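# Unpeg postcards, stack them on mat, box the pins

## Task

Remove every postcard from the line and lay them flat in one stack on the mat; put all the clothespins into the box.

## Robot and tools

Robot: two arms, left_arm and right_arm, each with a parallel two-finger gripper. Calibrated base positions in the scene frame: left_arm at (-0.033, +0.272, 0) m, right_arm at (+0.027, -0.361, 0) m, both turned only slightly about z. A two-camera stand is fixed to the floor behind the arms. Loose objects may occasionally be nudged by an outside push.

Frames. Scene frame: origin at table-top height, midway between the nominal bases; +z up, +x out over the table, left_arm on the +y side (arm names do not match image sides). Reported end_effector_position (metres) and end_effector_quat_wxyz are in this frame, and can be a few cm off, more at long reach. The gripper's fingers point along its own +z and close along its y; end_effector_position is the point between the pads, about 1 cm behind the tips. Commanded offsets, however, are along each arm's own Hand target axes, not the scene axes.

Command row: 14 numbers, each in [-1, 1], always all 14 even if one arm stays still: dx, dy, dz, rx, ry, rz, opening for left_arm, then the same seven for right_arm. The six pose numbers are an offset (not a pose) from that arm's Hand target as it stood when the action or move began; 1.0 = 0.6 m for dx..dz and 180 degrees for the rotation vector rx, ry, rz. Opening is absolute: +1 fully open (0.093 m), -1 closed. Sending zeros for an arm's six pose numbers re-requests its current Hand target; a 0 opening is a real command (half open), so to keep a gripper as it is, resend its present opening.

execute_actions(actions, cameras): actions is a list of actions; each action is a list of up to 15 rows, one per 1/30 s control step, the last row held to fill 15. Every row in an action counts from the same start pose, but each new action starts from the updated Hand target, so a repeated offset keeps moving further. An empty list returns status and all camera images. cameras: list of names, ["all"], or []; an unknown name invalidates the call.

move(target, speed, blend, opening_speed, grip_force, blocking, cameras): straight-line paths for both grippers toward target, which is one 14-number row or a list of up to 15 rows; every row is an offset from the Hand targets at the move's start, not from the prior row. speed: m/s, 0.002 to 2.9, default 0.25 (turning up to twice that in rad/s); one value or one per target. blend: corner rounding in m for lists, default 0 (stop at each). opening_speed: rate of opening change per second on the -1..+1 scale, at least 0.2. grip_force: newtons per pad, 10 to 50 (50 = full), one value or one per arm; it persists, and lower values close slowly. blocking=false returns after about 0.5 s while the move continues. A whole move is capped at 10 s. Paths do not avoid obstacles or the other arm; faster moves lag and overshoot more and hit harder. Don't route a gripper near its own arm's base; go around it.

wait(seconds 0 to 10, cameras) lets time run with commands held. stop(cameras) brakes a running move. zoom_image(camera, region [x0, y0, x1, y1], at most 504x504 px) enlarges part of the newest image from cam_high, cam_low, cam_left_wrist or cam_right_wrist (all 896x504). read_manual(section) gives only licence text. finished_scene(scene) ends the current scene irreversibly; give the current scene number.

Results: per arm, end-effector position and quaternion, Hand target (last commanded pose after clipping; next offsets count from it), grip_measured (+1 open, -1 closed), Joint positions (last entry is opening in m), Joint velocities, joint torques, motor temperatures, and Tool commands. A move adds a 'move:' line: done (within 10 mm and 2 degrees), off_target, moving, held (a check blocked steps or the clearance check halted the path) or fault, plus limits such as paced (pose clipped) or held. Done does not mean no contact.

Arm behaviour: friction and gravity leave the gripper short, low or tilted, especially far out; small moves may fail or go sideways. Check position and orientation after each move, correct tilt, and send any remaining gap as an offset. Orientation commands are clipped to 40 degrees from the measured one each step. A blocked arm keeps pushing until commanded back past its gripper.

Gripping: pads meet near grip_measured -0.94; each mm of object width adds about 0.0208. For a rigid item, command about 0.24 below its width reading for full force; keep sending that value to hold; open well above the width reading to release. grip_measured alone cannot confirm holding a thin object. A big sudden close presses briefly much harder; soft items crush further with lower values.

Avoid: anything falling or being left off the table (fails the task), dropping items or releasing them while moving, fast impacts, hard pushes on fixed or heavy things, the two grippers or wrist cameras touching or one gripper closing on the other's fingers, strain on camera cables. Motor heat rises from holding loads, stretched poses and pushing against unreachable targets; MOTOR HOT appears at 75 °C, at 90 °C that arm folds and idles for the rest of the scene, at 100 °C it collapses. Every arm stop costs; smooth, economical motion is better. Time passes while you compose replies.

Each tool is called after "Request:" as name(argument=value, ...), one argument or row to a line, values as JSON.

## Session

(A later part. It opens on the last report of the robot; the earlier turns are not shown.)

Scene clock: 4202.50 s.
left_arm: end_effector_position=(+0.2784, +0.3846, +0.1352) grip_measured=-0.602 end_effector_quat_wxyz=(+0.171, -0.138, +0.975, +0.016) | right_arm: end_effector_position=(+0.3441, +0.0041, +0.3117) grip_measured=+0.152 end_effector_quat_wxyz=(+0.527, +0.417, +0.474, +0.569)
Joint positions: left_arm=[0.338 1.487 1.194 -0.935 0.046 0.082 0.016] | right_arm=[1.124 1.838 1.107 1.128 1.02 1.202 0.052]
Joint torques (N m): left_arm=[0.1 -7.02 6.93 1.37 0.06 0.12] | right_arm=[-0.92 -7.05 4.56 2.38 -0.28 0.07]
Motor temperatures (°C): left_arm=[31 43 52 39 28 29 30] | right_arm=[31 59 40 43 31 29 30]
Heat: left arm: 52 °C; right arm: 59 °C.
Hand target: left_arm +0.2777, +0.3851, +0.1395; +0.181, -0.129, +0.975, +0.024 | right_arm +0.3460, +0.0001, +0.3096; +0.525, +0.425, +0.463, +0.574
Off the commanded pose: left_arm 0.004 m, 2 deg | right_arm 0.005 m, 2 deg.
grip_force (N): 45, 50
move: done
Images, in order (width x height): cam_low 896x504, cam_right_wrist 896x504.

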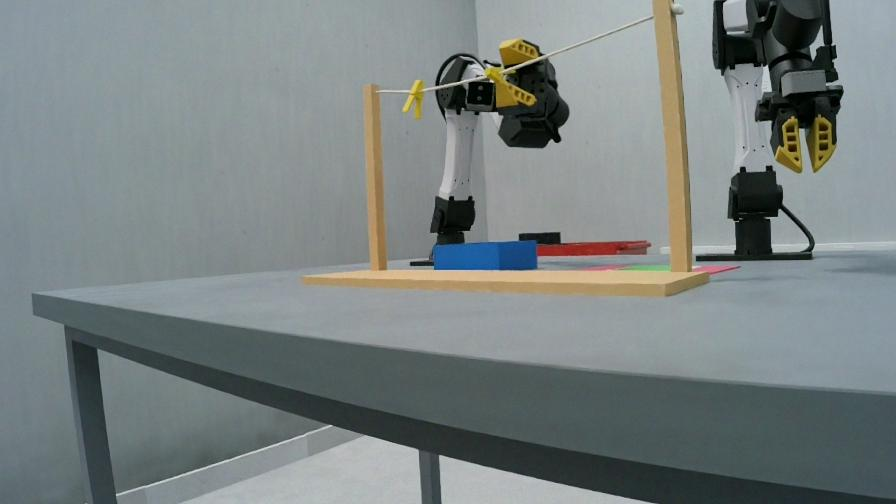

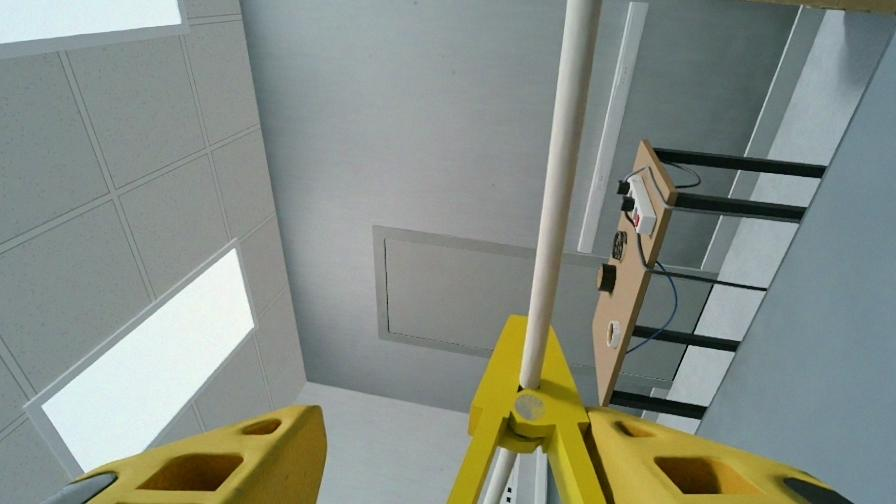

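Request:
move(
  target=[
    [0,0,0,0,0,0,-0.6,0,-0.012,-0.03,0,0,0,-0.25],
  ],
  speed=0.03,
  opening_speed=0.6,
  cameras=["cam_right_wrist","cam_low"],
)

Request:
zoom_image(
  camera="cam_low",
  region=[420, 10, 580, 140],
)

Scene clock: 4214.27 s.
left_arm: end_effector_position=(+0.2784, +0.3846, +0.1352) grip_measured=-0.602 end_effector_quat_wxyz=(+0.171, -0.138, +0.975, +0.016) | right_arm: end_effector_position=(+0.3324, +0.0012, +0.3005) grip_measured=-0.248 end_effector_quat_wxyz=(+0.527, +0.417, +0.475, +0.568)
Joint positions: left_arm=[0.338 1.487 1.194 -0.935 0.046 0.082 0.016] | right_arm=[1.15 1.838 1.052 1.197 1.045 1.182 0.033]
Joint torques (N m): left_arm=[0.09 -7.19 6.94 1.36 0.07 0.15] | right_arm=[0.23 -6.76 4.37 2.49 -0.17 -0.04]
Motor temperatures (°C): left_arm=[31 43 52 39 28 29 30] | right_arm=[31 57 39 43 31 29 30]
Heat: left arm: 52 °C; right arm: 57 °C.
Hand target: left_arm +0.2777, +0.3851, +0.1395; +0.181, -0.129, +0.975, +0.024 | right_arm +0.3300, -0.0013, +0.2988; +0.525, +0.425, +0.463, +0.574
Off the commanded pose: left_arm 0.004 m, 2 deg | right_arm 0.004 m, 2 deg.
grip_force (N): 45, 50
move: done
Images, in order (width x height): cam_low 896x504, cam_right_wrist 896x504.

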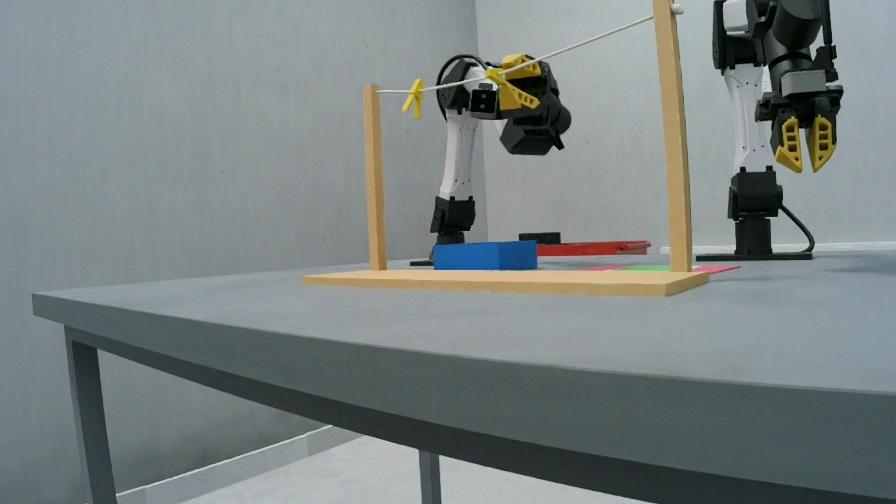

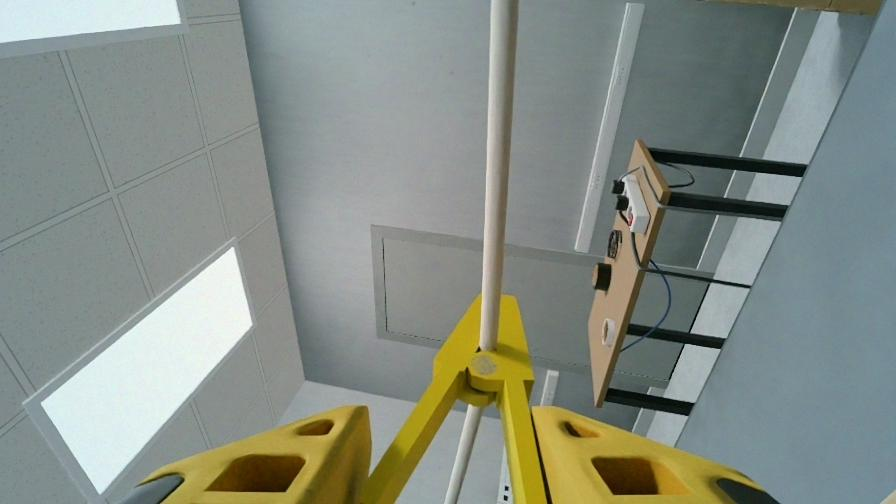

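Scaled by 3.150.

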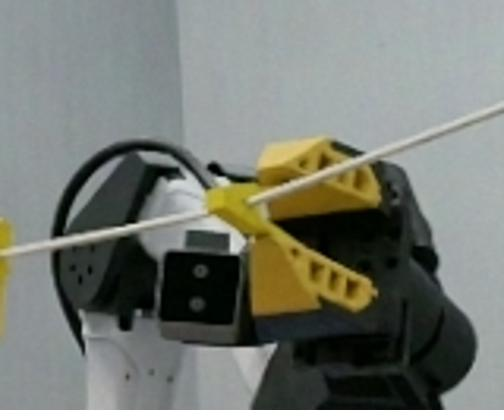

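Request:
move(
  target=[
    [0,0,0,0,0,0,-0.6,0,-0.008,0,0,0,0,-1],
  ],
  speed=0.03,
  opening_speed=0.6,
  cameras=["cam_right_wrist"],
)

Request:
zoom_image(
  camera="cam_right_wrist",
  region=[350, 270, 600, 504],
)

Scene clock: 4227.00 s.
left_arm: end_effector_position=(+0.2784, +0.3846, +0.1352) grip_measured=-0.602 end_effector_quat_wxyz=(+0.171, -0.138, +0.975, +0.016) | right_arm: end_effector_position=(+0.3328, +0.0021, +0.2944) grip_measured=-0.774 end_effector_quat_wxyz=(+0.528, +0.416, +0.478, +0.565)
Joint positions: left_arm=[0.338 1.487 1.194 -0.935 0.046 0.082 0.016] | right_arm=[1.15 1.851 1.045 1.21 1.045 1.182 0.008]
Joint torques (N m): left_arm=[0.44 -6.99 6.69 1.32 0.06 0.17] | right_arm=[-0.01 -6.91 4.37 2.53 -0.2 -0.01]
Motor temperatures (°C): left_arm=[31 43 52 39 28 29 30] | right_arm=[31 55 38 43 31 29 30]
Heat: left arm: 52 °C; right arm: 55 °C.
Hand target: left_arm +0.2777, +0.3851, +0.1395; +0.181, -0.129, +0.975, +0.024 | right_arm +0.3310, -0.0012, +0.2941; +0.525, +0.425, +0.463, +0.574
Off the commanded pose: left_arm 0.004 m, 2 deg | right_arm 0.004 m, 2 deg.
grip_force (N): 45, 50
move: done
Images, in order (width x height): cam_right_wrist 896x504.

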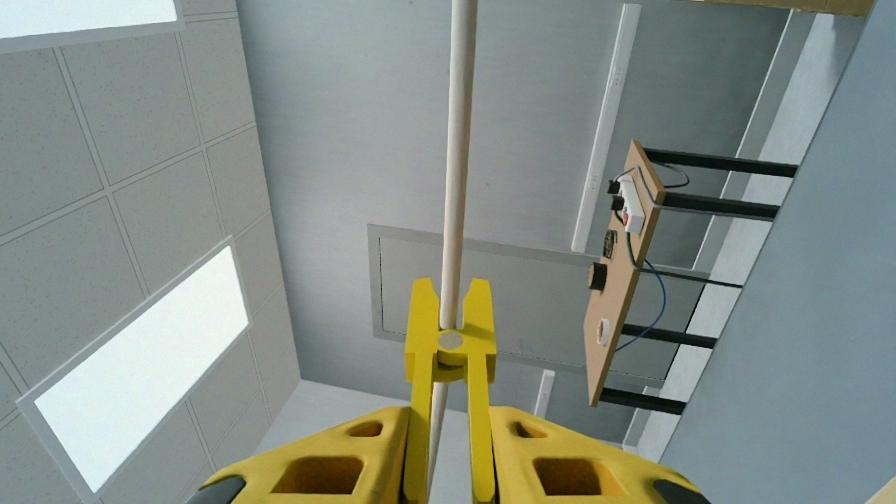

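Scaled by 2.016.

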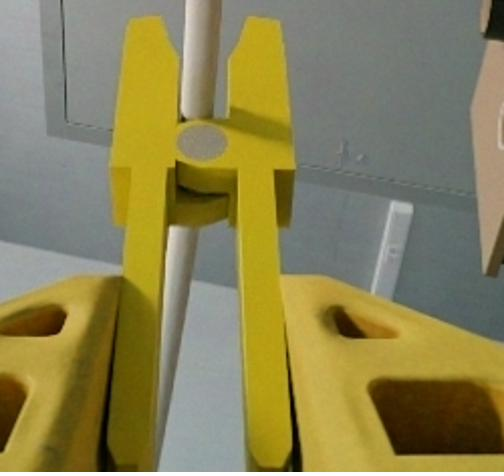

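Request:
move(
  target=[
    [0,0,0,0,0,0,-0.6,0,0,-0.075,0,0,0,-1],
  ],
  speed=0.05,
  cameras=["cam_right_wrist","cam_low"],
)

Scene clock: 4246.40 s.
left_arm: end_effector_position=(+0.2784, +0.3846, +0.1352) grip_measured=-0.602 end_effector_quat_wxyz=(+0.171, -0.138, +0.975, +0.016) | right_arm: end_effector_position=(+0.2904, +0.0044, +0.2762) grip_measured=-0.791 end_effector_quat_wxyz=(+0.533, +0.404, +0.495, +0.555)
Joint positions: left_arm=[0.338 1.487 1.194 -0.935 0.046 0.082 0.016] | right_arm=[1.258 1.851 0.953 1.346 1.132 1.079 0.007]
Joint torques (N m): left_arm=[0.31 -6.87 6.71 1.34 0.12 0.14] | right_arm=[0.12 -7.65 4.05 2.79 -0.11 0]
Heat: left arm: 52 °C; right arm: 54 °C.
Hand target: left_arm +0.2777, +0.3851, +0.1395; +0.181, -0.129, +0.975, +0.024 | right_arm +0.2872, -0.0050, +0.2847; +0.525, +0.425, +0.463, +0.574
Off the commanded pose: left_arm 0.004 m, 2 deg | right_arm 0.013 m, 5 deg.
grip_force (N): 45, 50
move: off_target (right_arm)
Images, in order (width x height): cam_low 896x504, cam_right_wrist 896x504.

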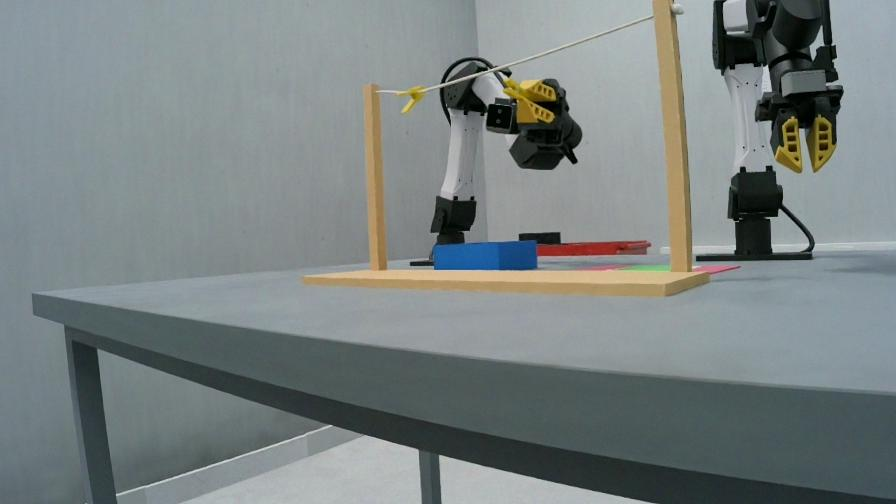

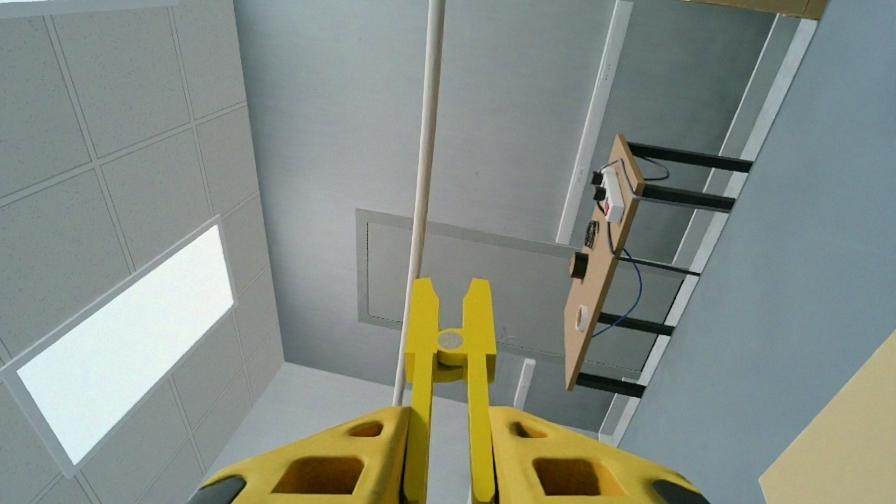

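Request:
move(
  target=[
    [0,0,0,0,0,0,-0.6,-0.0375,-0.0138,-0.0525,0.2296,0.1403,-0.0222,-1],
    [0,0,0,0,0,0,-0.6,-0.1322,-0.1142,-0.1422,0.4822,0.2302,-0.1553,-1],
    [0,0,0,0,0,0,-0.6,-0.1858,-0.1842,-0.213,0.4822,0.2302,-0.1553,-1],
    [0,0,0,0,0,0,-0.6,-0.1858,-0.3113,-0.24,0.4822,0.2302,-0.1553,-1],
  ],
  speed=[0.22,0.22,0.2,0.12],
  blend=[0.02,0.02,0.01,0],
  cameras=["all"],
)

Scene clock: 4262.43 s.
left_arm: end_effector_position=(+0.2784, +0.3846, +0.1352) grip_measured=-0.602 end_effector_quat_wxyz=(+0.171, -0.138, +0.975, +0.016) | right_arm: end_effector_position=(+0.1977, -0.1269, +0.0744) grip_measured=-0.791 end_effector_quat_wxyz=(+0.035, +0.343, +0.935, +0.081)
Joint positions: left_arm=[0.338 1.487 1.194 -0.935 0.046 0.082 0.016] | right_arm=[0.923 1.508 1.012 -0.9 0.025 1.658 0.007]
Joint torques (N m): left_arm=[0.23 -6.91 6.8 1.36 0.03 0.16] | right_arm=[0.17 -4.49 4.51 1.05 -0.13 0]
Heat: left arm: 52 °C; right arm: 53 °C.
Hand target: left_arm +0.2777, +0.3851, +0.1395; +0.181, -0.129, +0.975, +0.024 | right_arm +0.1957, -0.1246, +0.0714; +0.030, +0.341, +0.936, +0.083
Off the commanded pose: left_arm 0.004 m, 2 deg | right_arm 0.004 m, 1 deg.
grip_force (N): 45, 50
move: done

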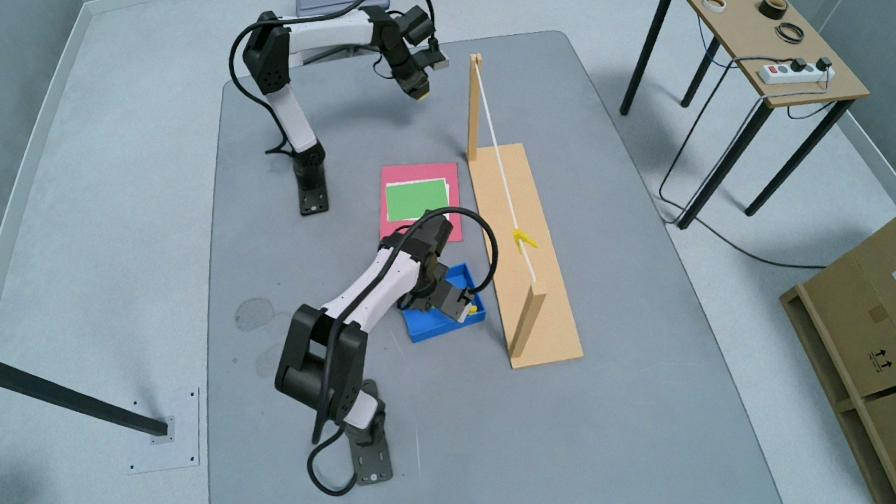

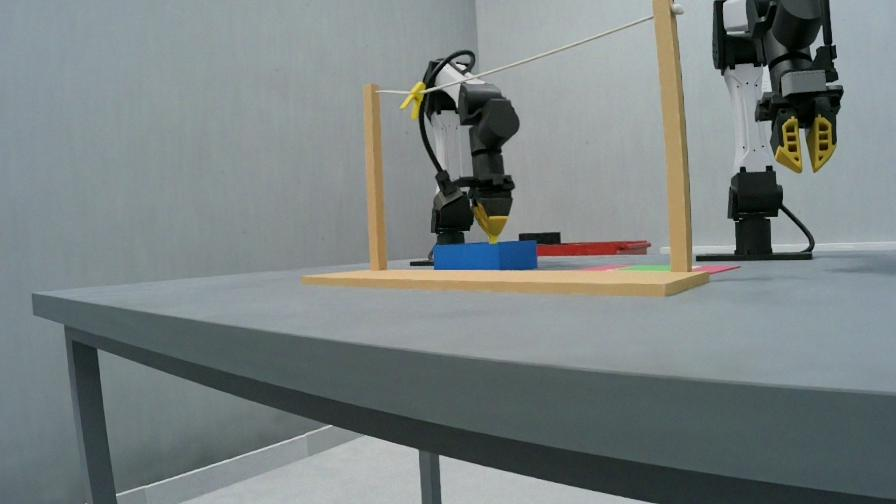

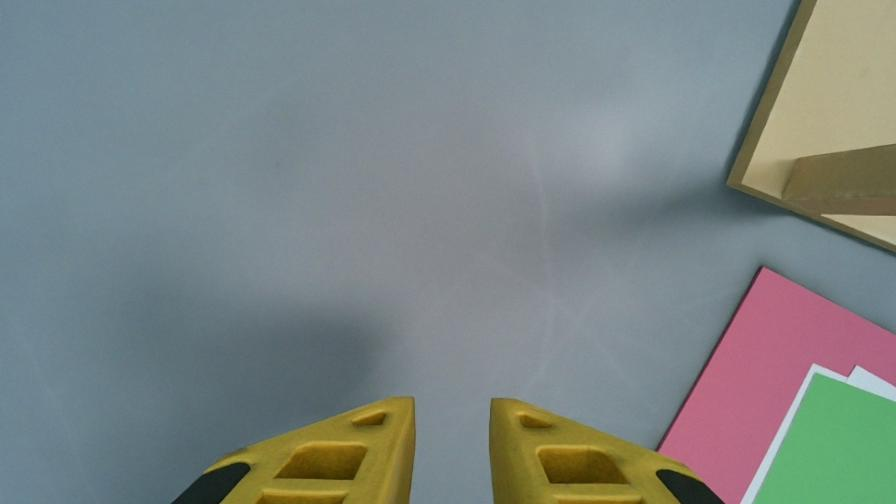

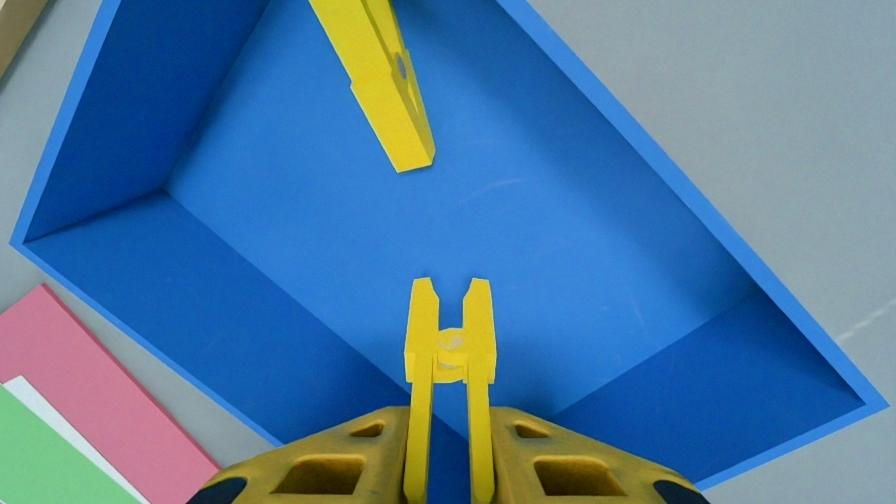

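Release, then rise.

Request:
move(
  target=[0,0,0,0,0,0,-0.6,0,0,0.008,0,0,0,-0.1],
  speed=0.05,
  opening_speed=0.7,
  cameras=["cam_right_wrist","cam_low"],
)

Request:
zoom_image(
  camera="cam_low",
  region=[360, 50, 480, 150],
)

Scene clock: 4270.40 s.
left_arm: end_effector_position=(+0.2784, +0.3846, +0.1352) grip_measured=-0.602 end_effector_quat_wxyz=(+0.171, -0.138, +0.975, +0.016) | right_arm: end_effector_position=(+0.1987, -0.1255, +0.0707) grip_measured=-0.101 end_effector_quat_wxyz=(+0.036, +0.343, +0.935, +0.083)
Joint positions: left_arm=[0.338 1.487 1.194 -0.935 0.046 0.082 0.016] | right_arm=[0.923 1.515 1.002 -0.879 0.025 1.658 0.04]
Joint torques (N m): left_arm=[-0.1 -7.1 7.04 1.38 0.06 0.17] | right_arm=[0.16 -4.4 4.38 1.06 -0.13 0]
Heat: left arm: 52 °C; right arm: 52 °C.
Hand target: left_arm +0.2777, +0.3851, +0.1395; +0.181, -0.129, +0.975, +0.024 | right_arm +0.1964, -0.1238, +0.0668; +0.031, +0.341, +0.936, +0.083
Off the commanded pose: left_arm 0.004 m, 2 deg | right_arm 0.005 m, 1 deg.
grip_force (N): 45, 50
move: done
Images, in order (width x height): cam_low 896x504, cam_right_wrist 896x504.

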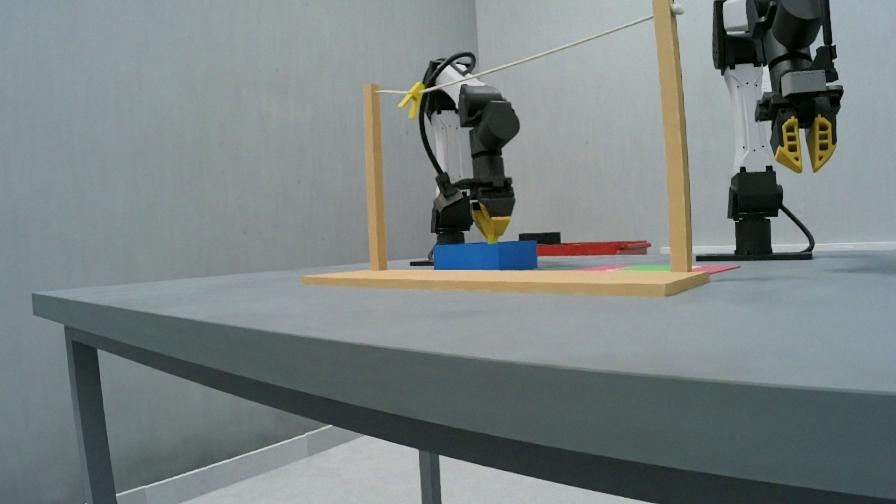

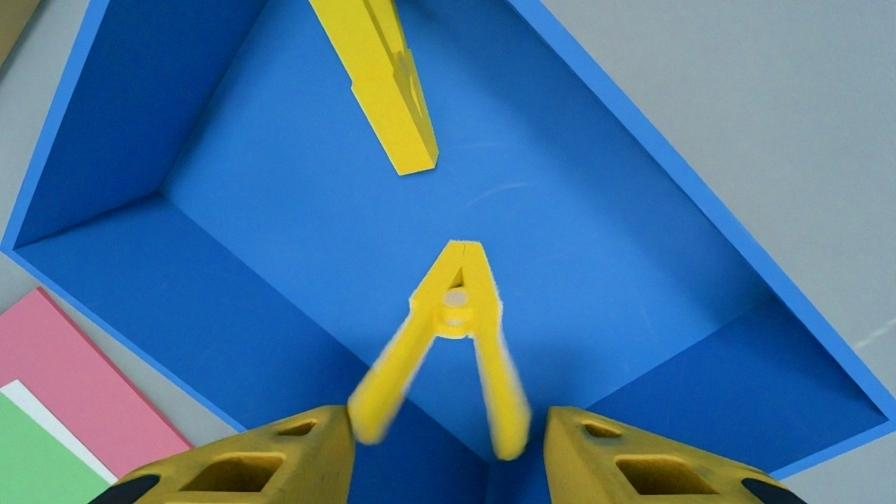

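Scaled by 4.200.

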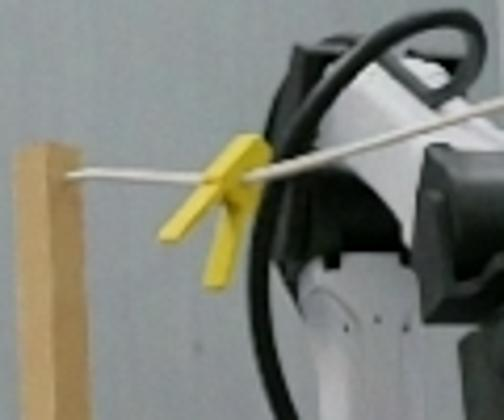

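Request:
move(
  target=[
    [0,0,0,0,0,0,-0.6,0,0,0.0,0,0,0,0.4],
    [0,0,0,0,0,0,-0.6,0,0.02,-0.15,0,0,0,0.4],
  ],
  speed=0.1,
  cameras=["cam_right_wrist","cam_high"],
)

Scene clock: 4278.47 s.
left_arm: end_effector_position=(+0.2784, +0.3846, +0.1352) grip_measured=-0.602 end_effector_quat_wxyz=(+0.171, -0.138, +0.975, +0.016) | right_arm: end_effector_position=(+0.1946, -0.1313, +0.1462) grip_measured=+0.399 end_effector_quat_wxyz=(+0.031, +0.343, +0.936, +0.067)
Joint positions: left_arm=[0.338 1.487 1.194 -0.935 0.046 0.082 0.016] | right_arm=[0.923 1.484 1.281 -1.223 0.025 1.658 0.064]
Joint torques (N m): left_arm=[0.06 -7.28 6.9 1.42 0.02 0.14] | right_arm=[0.29 -5.94 7.24 0.71 -0.13 0.02]
Heat: left arm: 52 °C; right arm: 52 °C.
Hand target: left_arm +0.2777, +0.3851, +0.1395; +0.181, -0.129, +0.975, +0.024 | right_arm +0.1937, -0.1269, +0.1574; +0.031, +0.341, +0.936, +0.083
Off the commanded pose: left_arm 0.004 m, 2 deg | right_arm 0.012 m, 2 deg.
grip_force (N): 45, 50
move: off_target (right_arm)
Images, in order (width x height): cam_high 896x504, cam_right_wrist 896x504.

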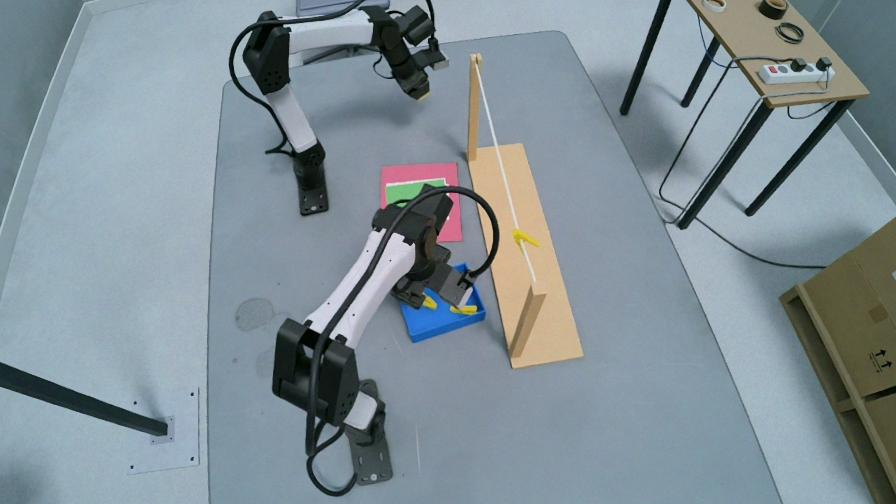

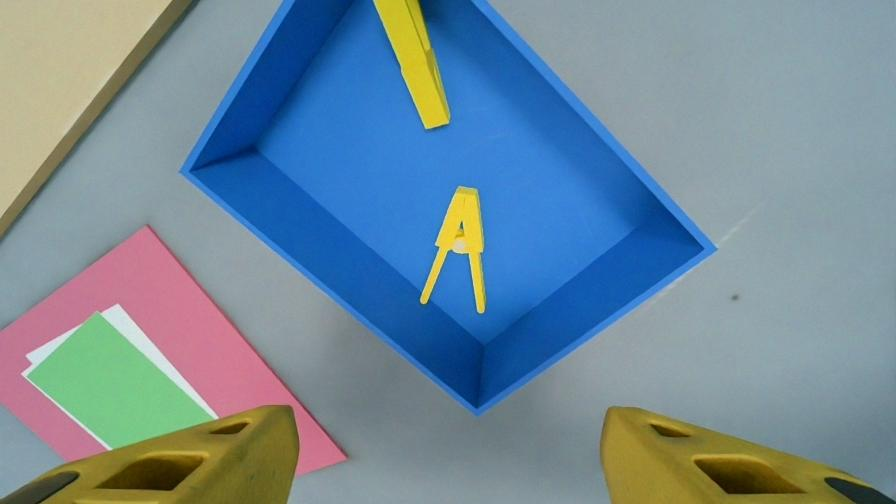

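Request:
move(
  target=[
    [0,0,0,0,0,0,-0.6,0,0.0125,-0.0706,0,0,-0.5,0.4],
    [0,0,0,0,0,0,-0.6,0,0.0125,-0.0706,0,0,-0.98,0.4],
  ],
  speed=0.35,
  blend=[0.01,0],
)

Scene clock: 4330.40 s.
left_arm: end_effector_position=(+0.2784, +0.3846, +0.1352) grip_measured=-0.602 end_effector_quat_wxyz=(+0.171, -0.138, +0.975, +0.016) | right_arm: end_effector_position=(+0.1937, -0.1313, +0.1941) grip_measured=+0.399 end_effector_quat_wxyz=(-0.078, +0.923, -0.377, +0.031)
Joint positions: left_arm=[0.338 1.487 1.194 -0.935 0.046 0.082 0.016] | right_arm=[0.925 1.488 1.474 -1.392 0.025 -1.409 0.064]
Joint torques (N m): left_arm=[0.03 -7.08 6.72 1.3 0.09 0.11] | right_arm=[0.05 -4.14 7.49 0.76 -0.24 -0.09]
Motor temperatures (°C): left_arm=[31 44 52 39 28 29 30] | right_arm=[31 51 40 38 31 29 30]
Heat: left arm: 52 °C; right arm: 51 °C.
Hand target: left_arm +0.2777, +0.3851, +0.1395; +0.181, -0.129, +0.975, +0.024 | right_arm +0.1937, -0.1271, +0.2005; -0.084, +0.925, -0.370, +0.028
Off the commanded pose: left_arm 0.004 m, 2 deg | right_arm 0.008 m, 1 deg.
grip_force (N): 45, 50
move: done

Request:
move(
  target=[
    [0,0,0,0,0,0,-0.6,0.1583,-0.0905,-0.1372,0.4872,0.2143,0.1401,0.4],
  ],
  speed=0.25,
  cameras=["all"],
)

Request:
zoom_image(
  camera="cam_low",
  region=[340, 30, 500, 160],
)

Scene clock: 4354.43 s.
left_arm: end_effector_position=(+0.2784, +0.3846, +0.1352) grip_measured=-0.602 end_effector_quat_wxyz=(+0.171, -0.138, +0.975, +0.016) | right_arm: end_effector_position=(+0.2895, -0.1614, +0.2903) grip_measured=+0.399 end_effector_quat_wxyz=(+0.571, -0.472, +0.423, -0.523)
Joint positions: left_arm=[0.338 1.487 1.194 -0.935 0.046 0.082 0.016] | right_arm=[1.047 1.183 0.418 1.113 0.953 -1.87 0.064]
Joint torques (N m): left_arm=[0.03 -7.09 6.94 1.32 0.08 0.21] | right_arm=[-0.91 -2.11 4.59 2.58 -0.26 0.03]
Heat: left arm: 51 °C; right arm: 50 °C.
Hand target: left_arm +0.2777, +0.3851, +0.1395; +0.181, -0.129, +0.975, +0.024 | right_arm +0.2900, -0.1648, +0.2900; +0.573, -0.464, +0.425, -0.525
Off the commanded pose: left_arm 0.004 m, 2 deg | right_arm 0.004 m, 1 deg.
grip_force (N): 45, 50
move: done

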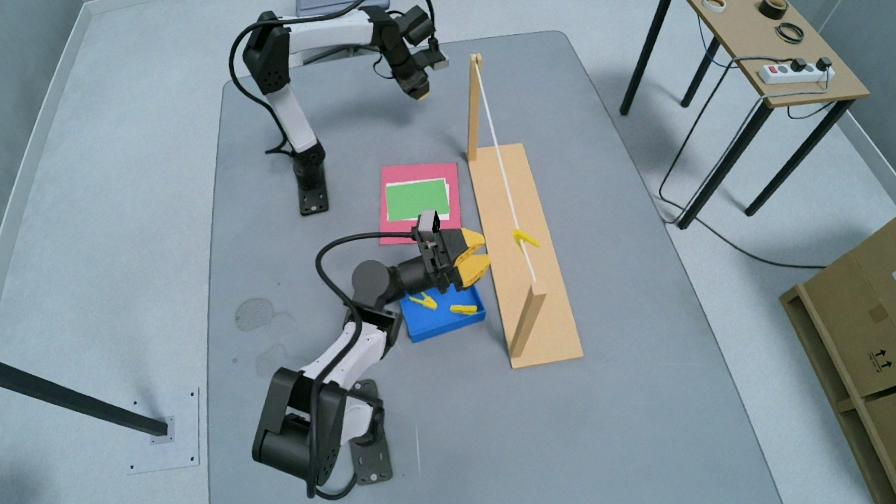

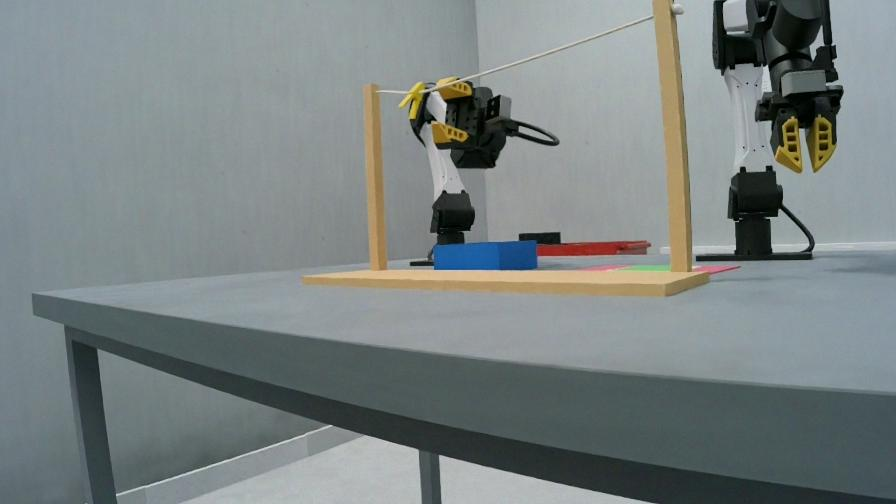

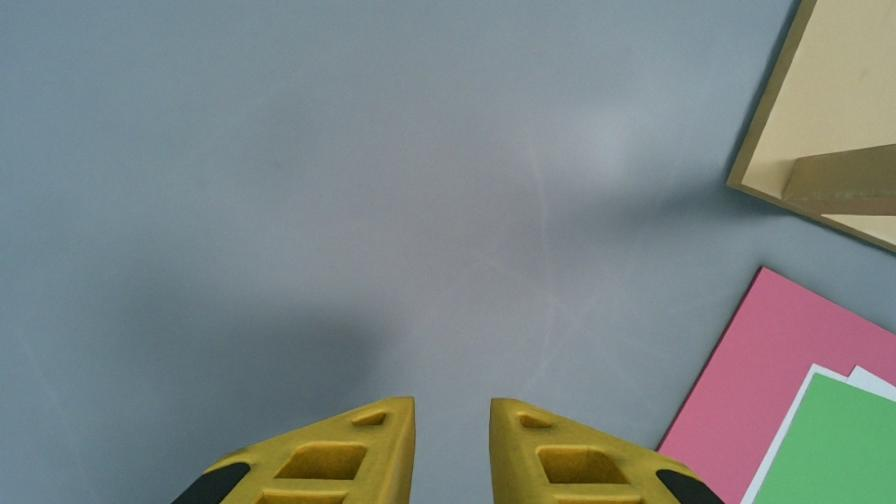

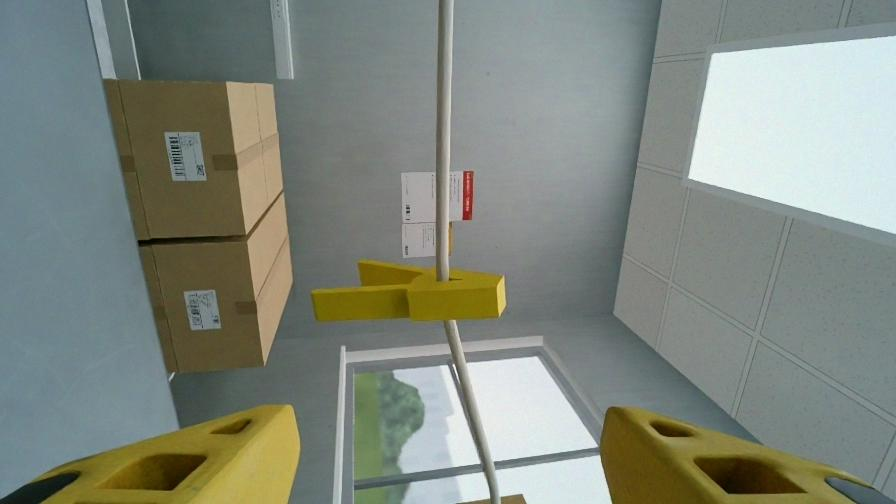

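Scaled by 3.150.

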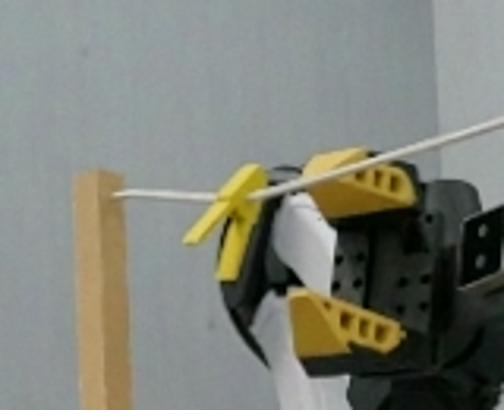

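Request:
move(
  target=[
    [0,0,0,0,0,0,-0.6,0,0.0147,0,0,0,0,1.0],
    [0,0,0,0,0,0,-0.6,-0.0025,0.0147,0.1,0,0,0,1.0],
  ],
  speed=0.08,
  cameras=["cam_right_wrist","cam_low"],
)

Scene clock: 4373.63 s.
left_arm: end_effector_position=(+0.2784, +0.3846, +0.1352) grip_measured=-0.602 end_effector_quat_wxyz=(+0.171, -0.138, +0.975, +0.016) | right_arm: end_effector_position=(+0.3467, -0.1619, +0.2838) grip_measured=+1.000 end_effector_quat_wxyz=(+0.560, -0.473, +0.427, -0.530)
Joint positions: left_arm=[0.338 1.487 1.194 -0.935 0.046 0.082 0.016] | right_arm=[0.844 1.34 0.52 1.089 0.781 -1.787 0.093]
Joint torques (N m): left_arm=[0.21 -7.38 6.91 1.38 0.05 0.11] | right_arm=[-0.91 -3.25 7.65 2.4 -0.4 0.21]
Heat: left arm: 51 °C; right arm: 48 °C.
Hand target: left_arm +0.2777, +0.3851, +0.1395; +0.181, -0.129, +0.975, +0.024 | right_arm +0.3502, -0.1581, +0.2939; +0.573, -0.464, +0.425, -0.525
Off the commanded pose: left_arm 0.004 m, 2 deg | right_arm 0.011 m, 2 deg.
grip_force (N): 45, 50
move: off_target (right_arm)
Images, in order (width x height): cam_low 896x504, cam_right_wrist 896x504.

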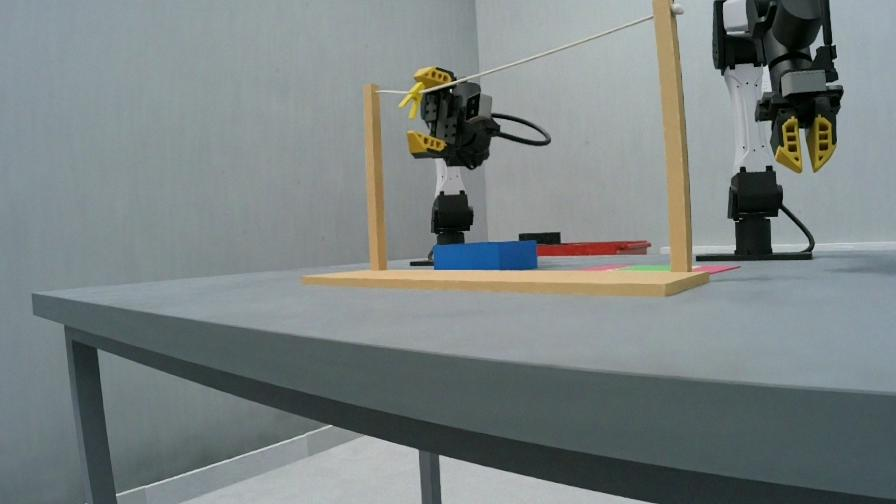

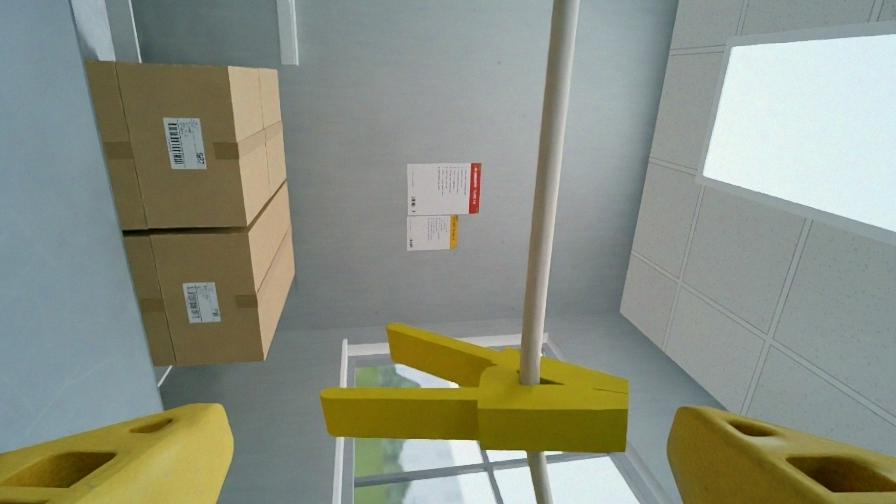

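Request:
move(
  target=[
    [0,0,0,0,0,0,-0.6,-0.008,-0.015,0.044,0,0,0,1.0],
  ],
  speed=0.06,
  cameras=["cam_right_wrist","cam_low"],
)

Request:
zoom_image(
  camera="cam_low",
  region=[340, 30, 500, 160],
)

Scene clock: 4386.10 s.
left_arm: end_effector_position=(+0.2784, +0.3846, +0.1352) grip_measured=-0.602 end_effector_quat_wxyz=(+0.171, -0.138, +0.975, +0.016) | right_arm: end_effector_position=(+0.3701, -0.1547, +0.2986) grip_measured=+1.000 end_effector_quat_wxyz=(+0.561, -0.472, +0.427, -0.530)
Joint positions: left_arm=[0.338 1.487 1.194 -0.935 0.046 0.082 0.016] | right_arm=[0.793 1.39 0.629 1.021 0.732 -1.767 0.093]
Joint torques (N m): left_arm=[-0.01 -6.94 6.84 1.37 0.03 0.12] | right_arm=[-0.9 -3.81 7.8 2.42 -0.41 0.2]
Heat: left arm: 51 °C; right arm: 48 °C.
Hand target: left_arm +0.2777, +0.3851, +0.1395; +0.181, -0.129, +0.975, +0.024 | right_arm +0.3736, -0.1512, +0.3083; +0.573, -0.464, +0.425, -0.525
Off the commanded pose: left_arm 0.004 m, 2 deg | right_arm 0.011 m, 2 deg.
grip_force (N): 45, 50
move: off_target (right_arm)
Images, in order (width x height): cam_low 896x504, cam_right_wrist 896x504.

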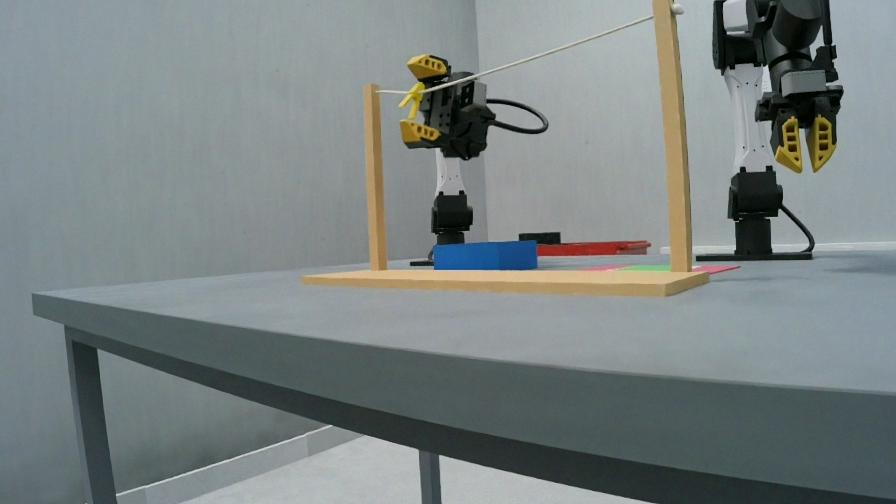

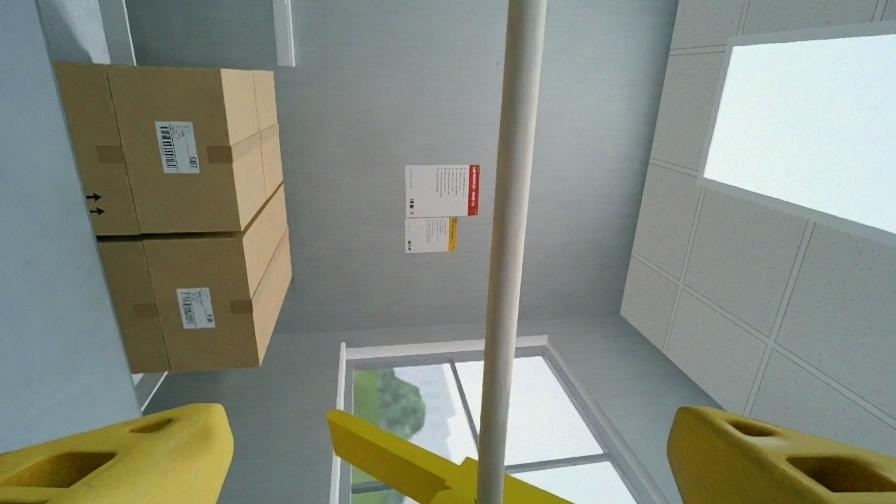

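Scaled by 3.150.

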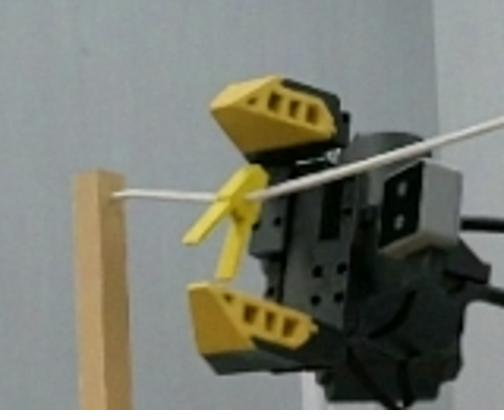

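Request:
move(
  target=[
    [0,0,0,0,0,0,-0.6,0,-0.042,0.002,0,0,0,1.0],
  ],
  speed=0.06,
  cameras=["cam_right_wrist","cam_low"],
)

Request:
zoom_image(
  camera="cam_low",
  region=[340, 30, 500, 160],
)

Scene clock: 4394.87 s.
left_arm: end_effector_position=(+0.2784, +0.3846, +0.1352) grip_measured=-0.602 end_effector_quat_wxyz=(+0.171, -0.138, +0.975, +0.016) | right_arm: end_effector_position=(+0.3714, -0.1532, +0.3157) grip_measured=+1.000 end_effector_quat_wxyz=(+0.555, -0.479, +0.427, -0.530)
Joint positions: left_arm=[0.338 1.487 1.194 -0.935 0.046 0.082 0.016] | right_arm=[0.793 1.35 0.689 0.901 0.732 -1.767 0.093]
Joint torques (N m): left_arm=[0.13 -6.91 6.99 1.42 0.05 0.24] | right_arm=[0.06 -5.45 7.95 2.43 -0.29 0.16]
Heat: left arm: 51 °C; right arm: 47 °C.
Hand target: left_arm +0.2777, +0.3851, +0.1395; +0.181, -0.129, +0.975, +0.024 | right_arm +0.3695, -0.1516, +0.3331; +0.573, -0.464, +0.425, -0.525
Off the commanded pose: left_arm 0.004 m, 2 deg | right_arm 0.018 m, 3 deg.
grip_force (N): 45, 50
move: off_target (right_arm)
Images, in order (width x height): cam_low 896x504, cam_right_wrist 896x504.

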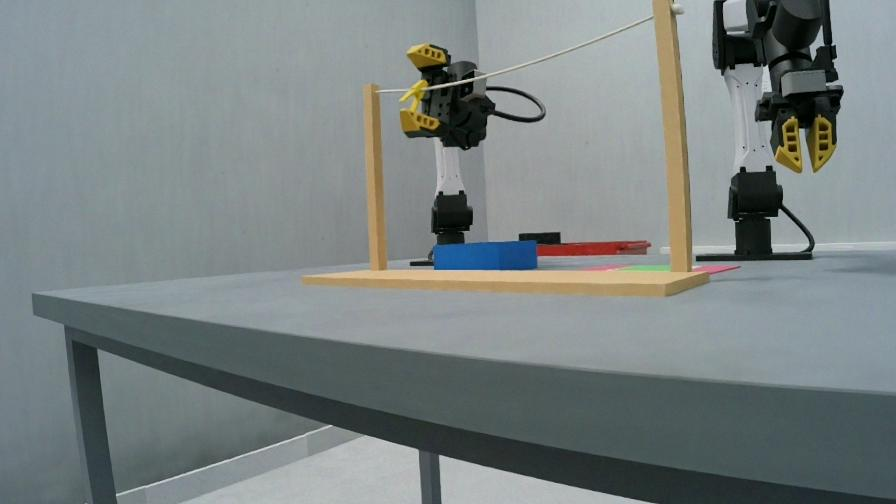

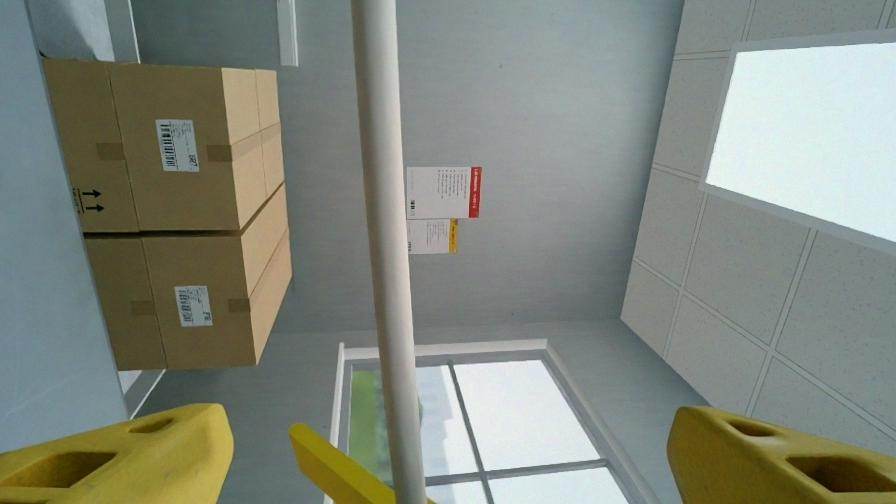

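Scaled by 3.150.

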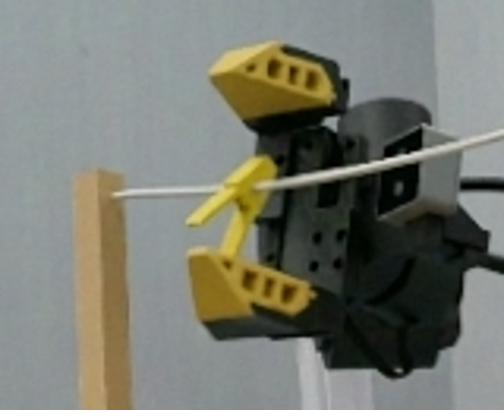

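Request:
move(
  target=[
    [0,0,0,0,0,0,-0.6,0,-0.01,-0.07,0,0,0,1.0],
  ],
  speed=0.04,
  cameras=["cam_right_wrist","cam_low"],
)

Request:
zoom_image(
  camera="cam_low",
  region=[340, 30, 500, 160],
)

Scene clock: 4404.83 s.
left_arm: end_effector_position=(+0.2784, +0.3846, +0.1352) grip_measured=-0.602 end_effector_quat_wxyz=(+0.171, -0.138, +0.975, +0.016) | right_arm: end_effector_position=(+0.3312, -0.1513, +0.3270) grip_measured=+1.000 end_effector_quat_wxyz=(+0.569, -0.472, +0.423, -0.524)
Joint positions: left_arm=[0.338 1.487 1.194 -0.935 0.046 0.082 0.016] | right_arm=[0.913 1.233 0.627 0.9 0.828 -1.805 0.093]
Joint torques (N m): left_arm=[0.16 -7.17 6.71 1.37 0.1 0.15] | right_arm=[0.28 -4.57 4.97 2.55 -0.09 0.03]
Heat: left arm: 51 °C; right arm: 48 °C.
Hand target: left_arm +0.2777, +0.3851, +0.1395; +0.181, -0.129, +0.975, +0.024 | right_arm +0.3273, -0.1553, +0.3302; +0.573, -0.464, +0.425, -0.525
Off the commanded pose: left_arm 0.004 m, 2 deg | right_arm 0.006 m, 1 deg.
grip_force (N): 45, 50
move: done
Images, in order (width x height): cam_low 896x504, cam_right_wrist 896x504.

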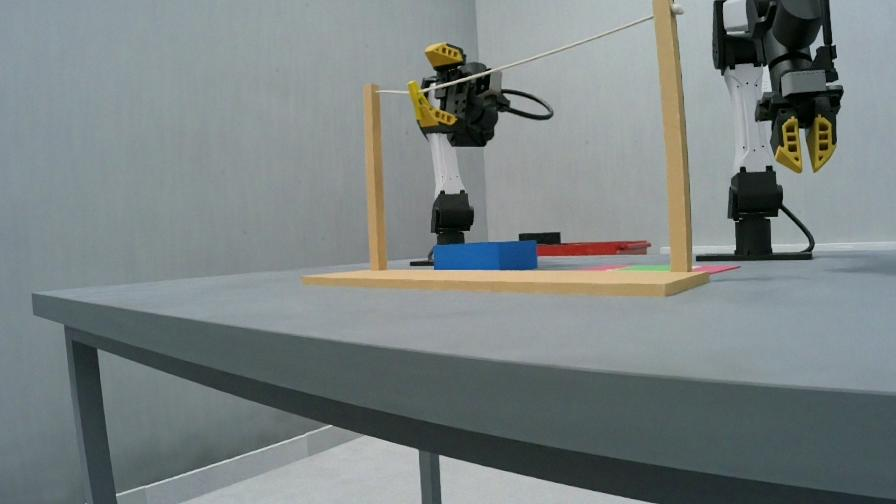

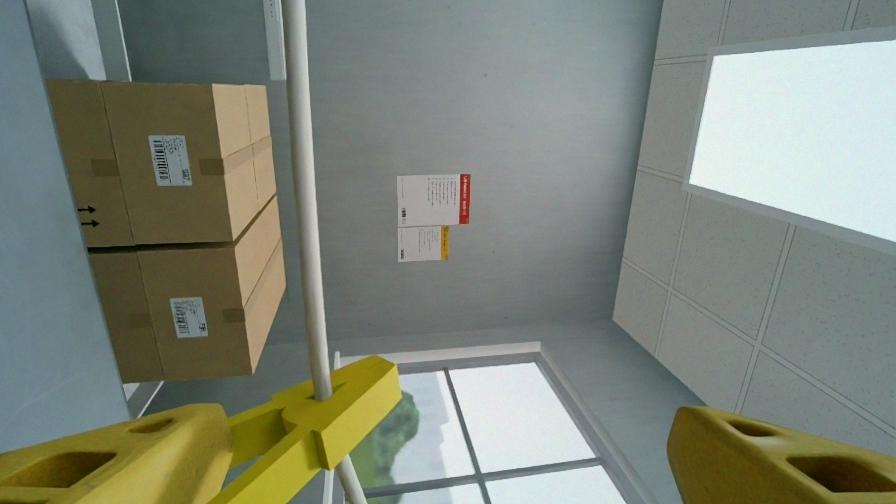

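Scaled by 3.150.

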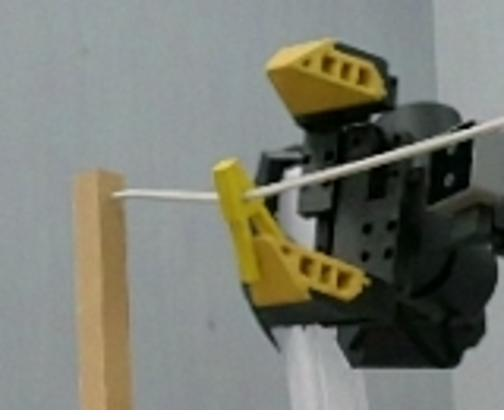

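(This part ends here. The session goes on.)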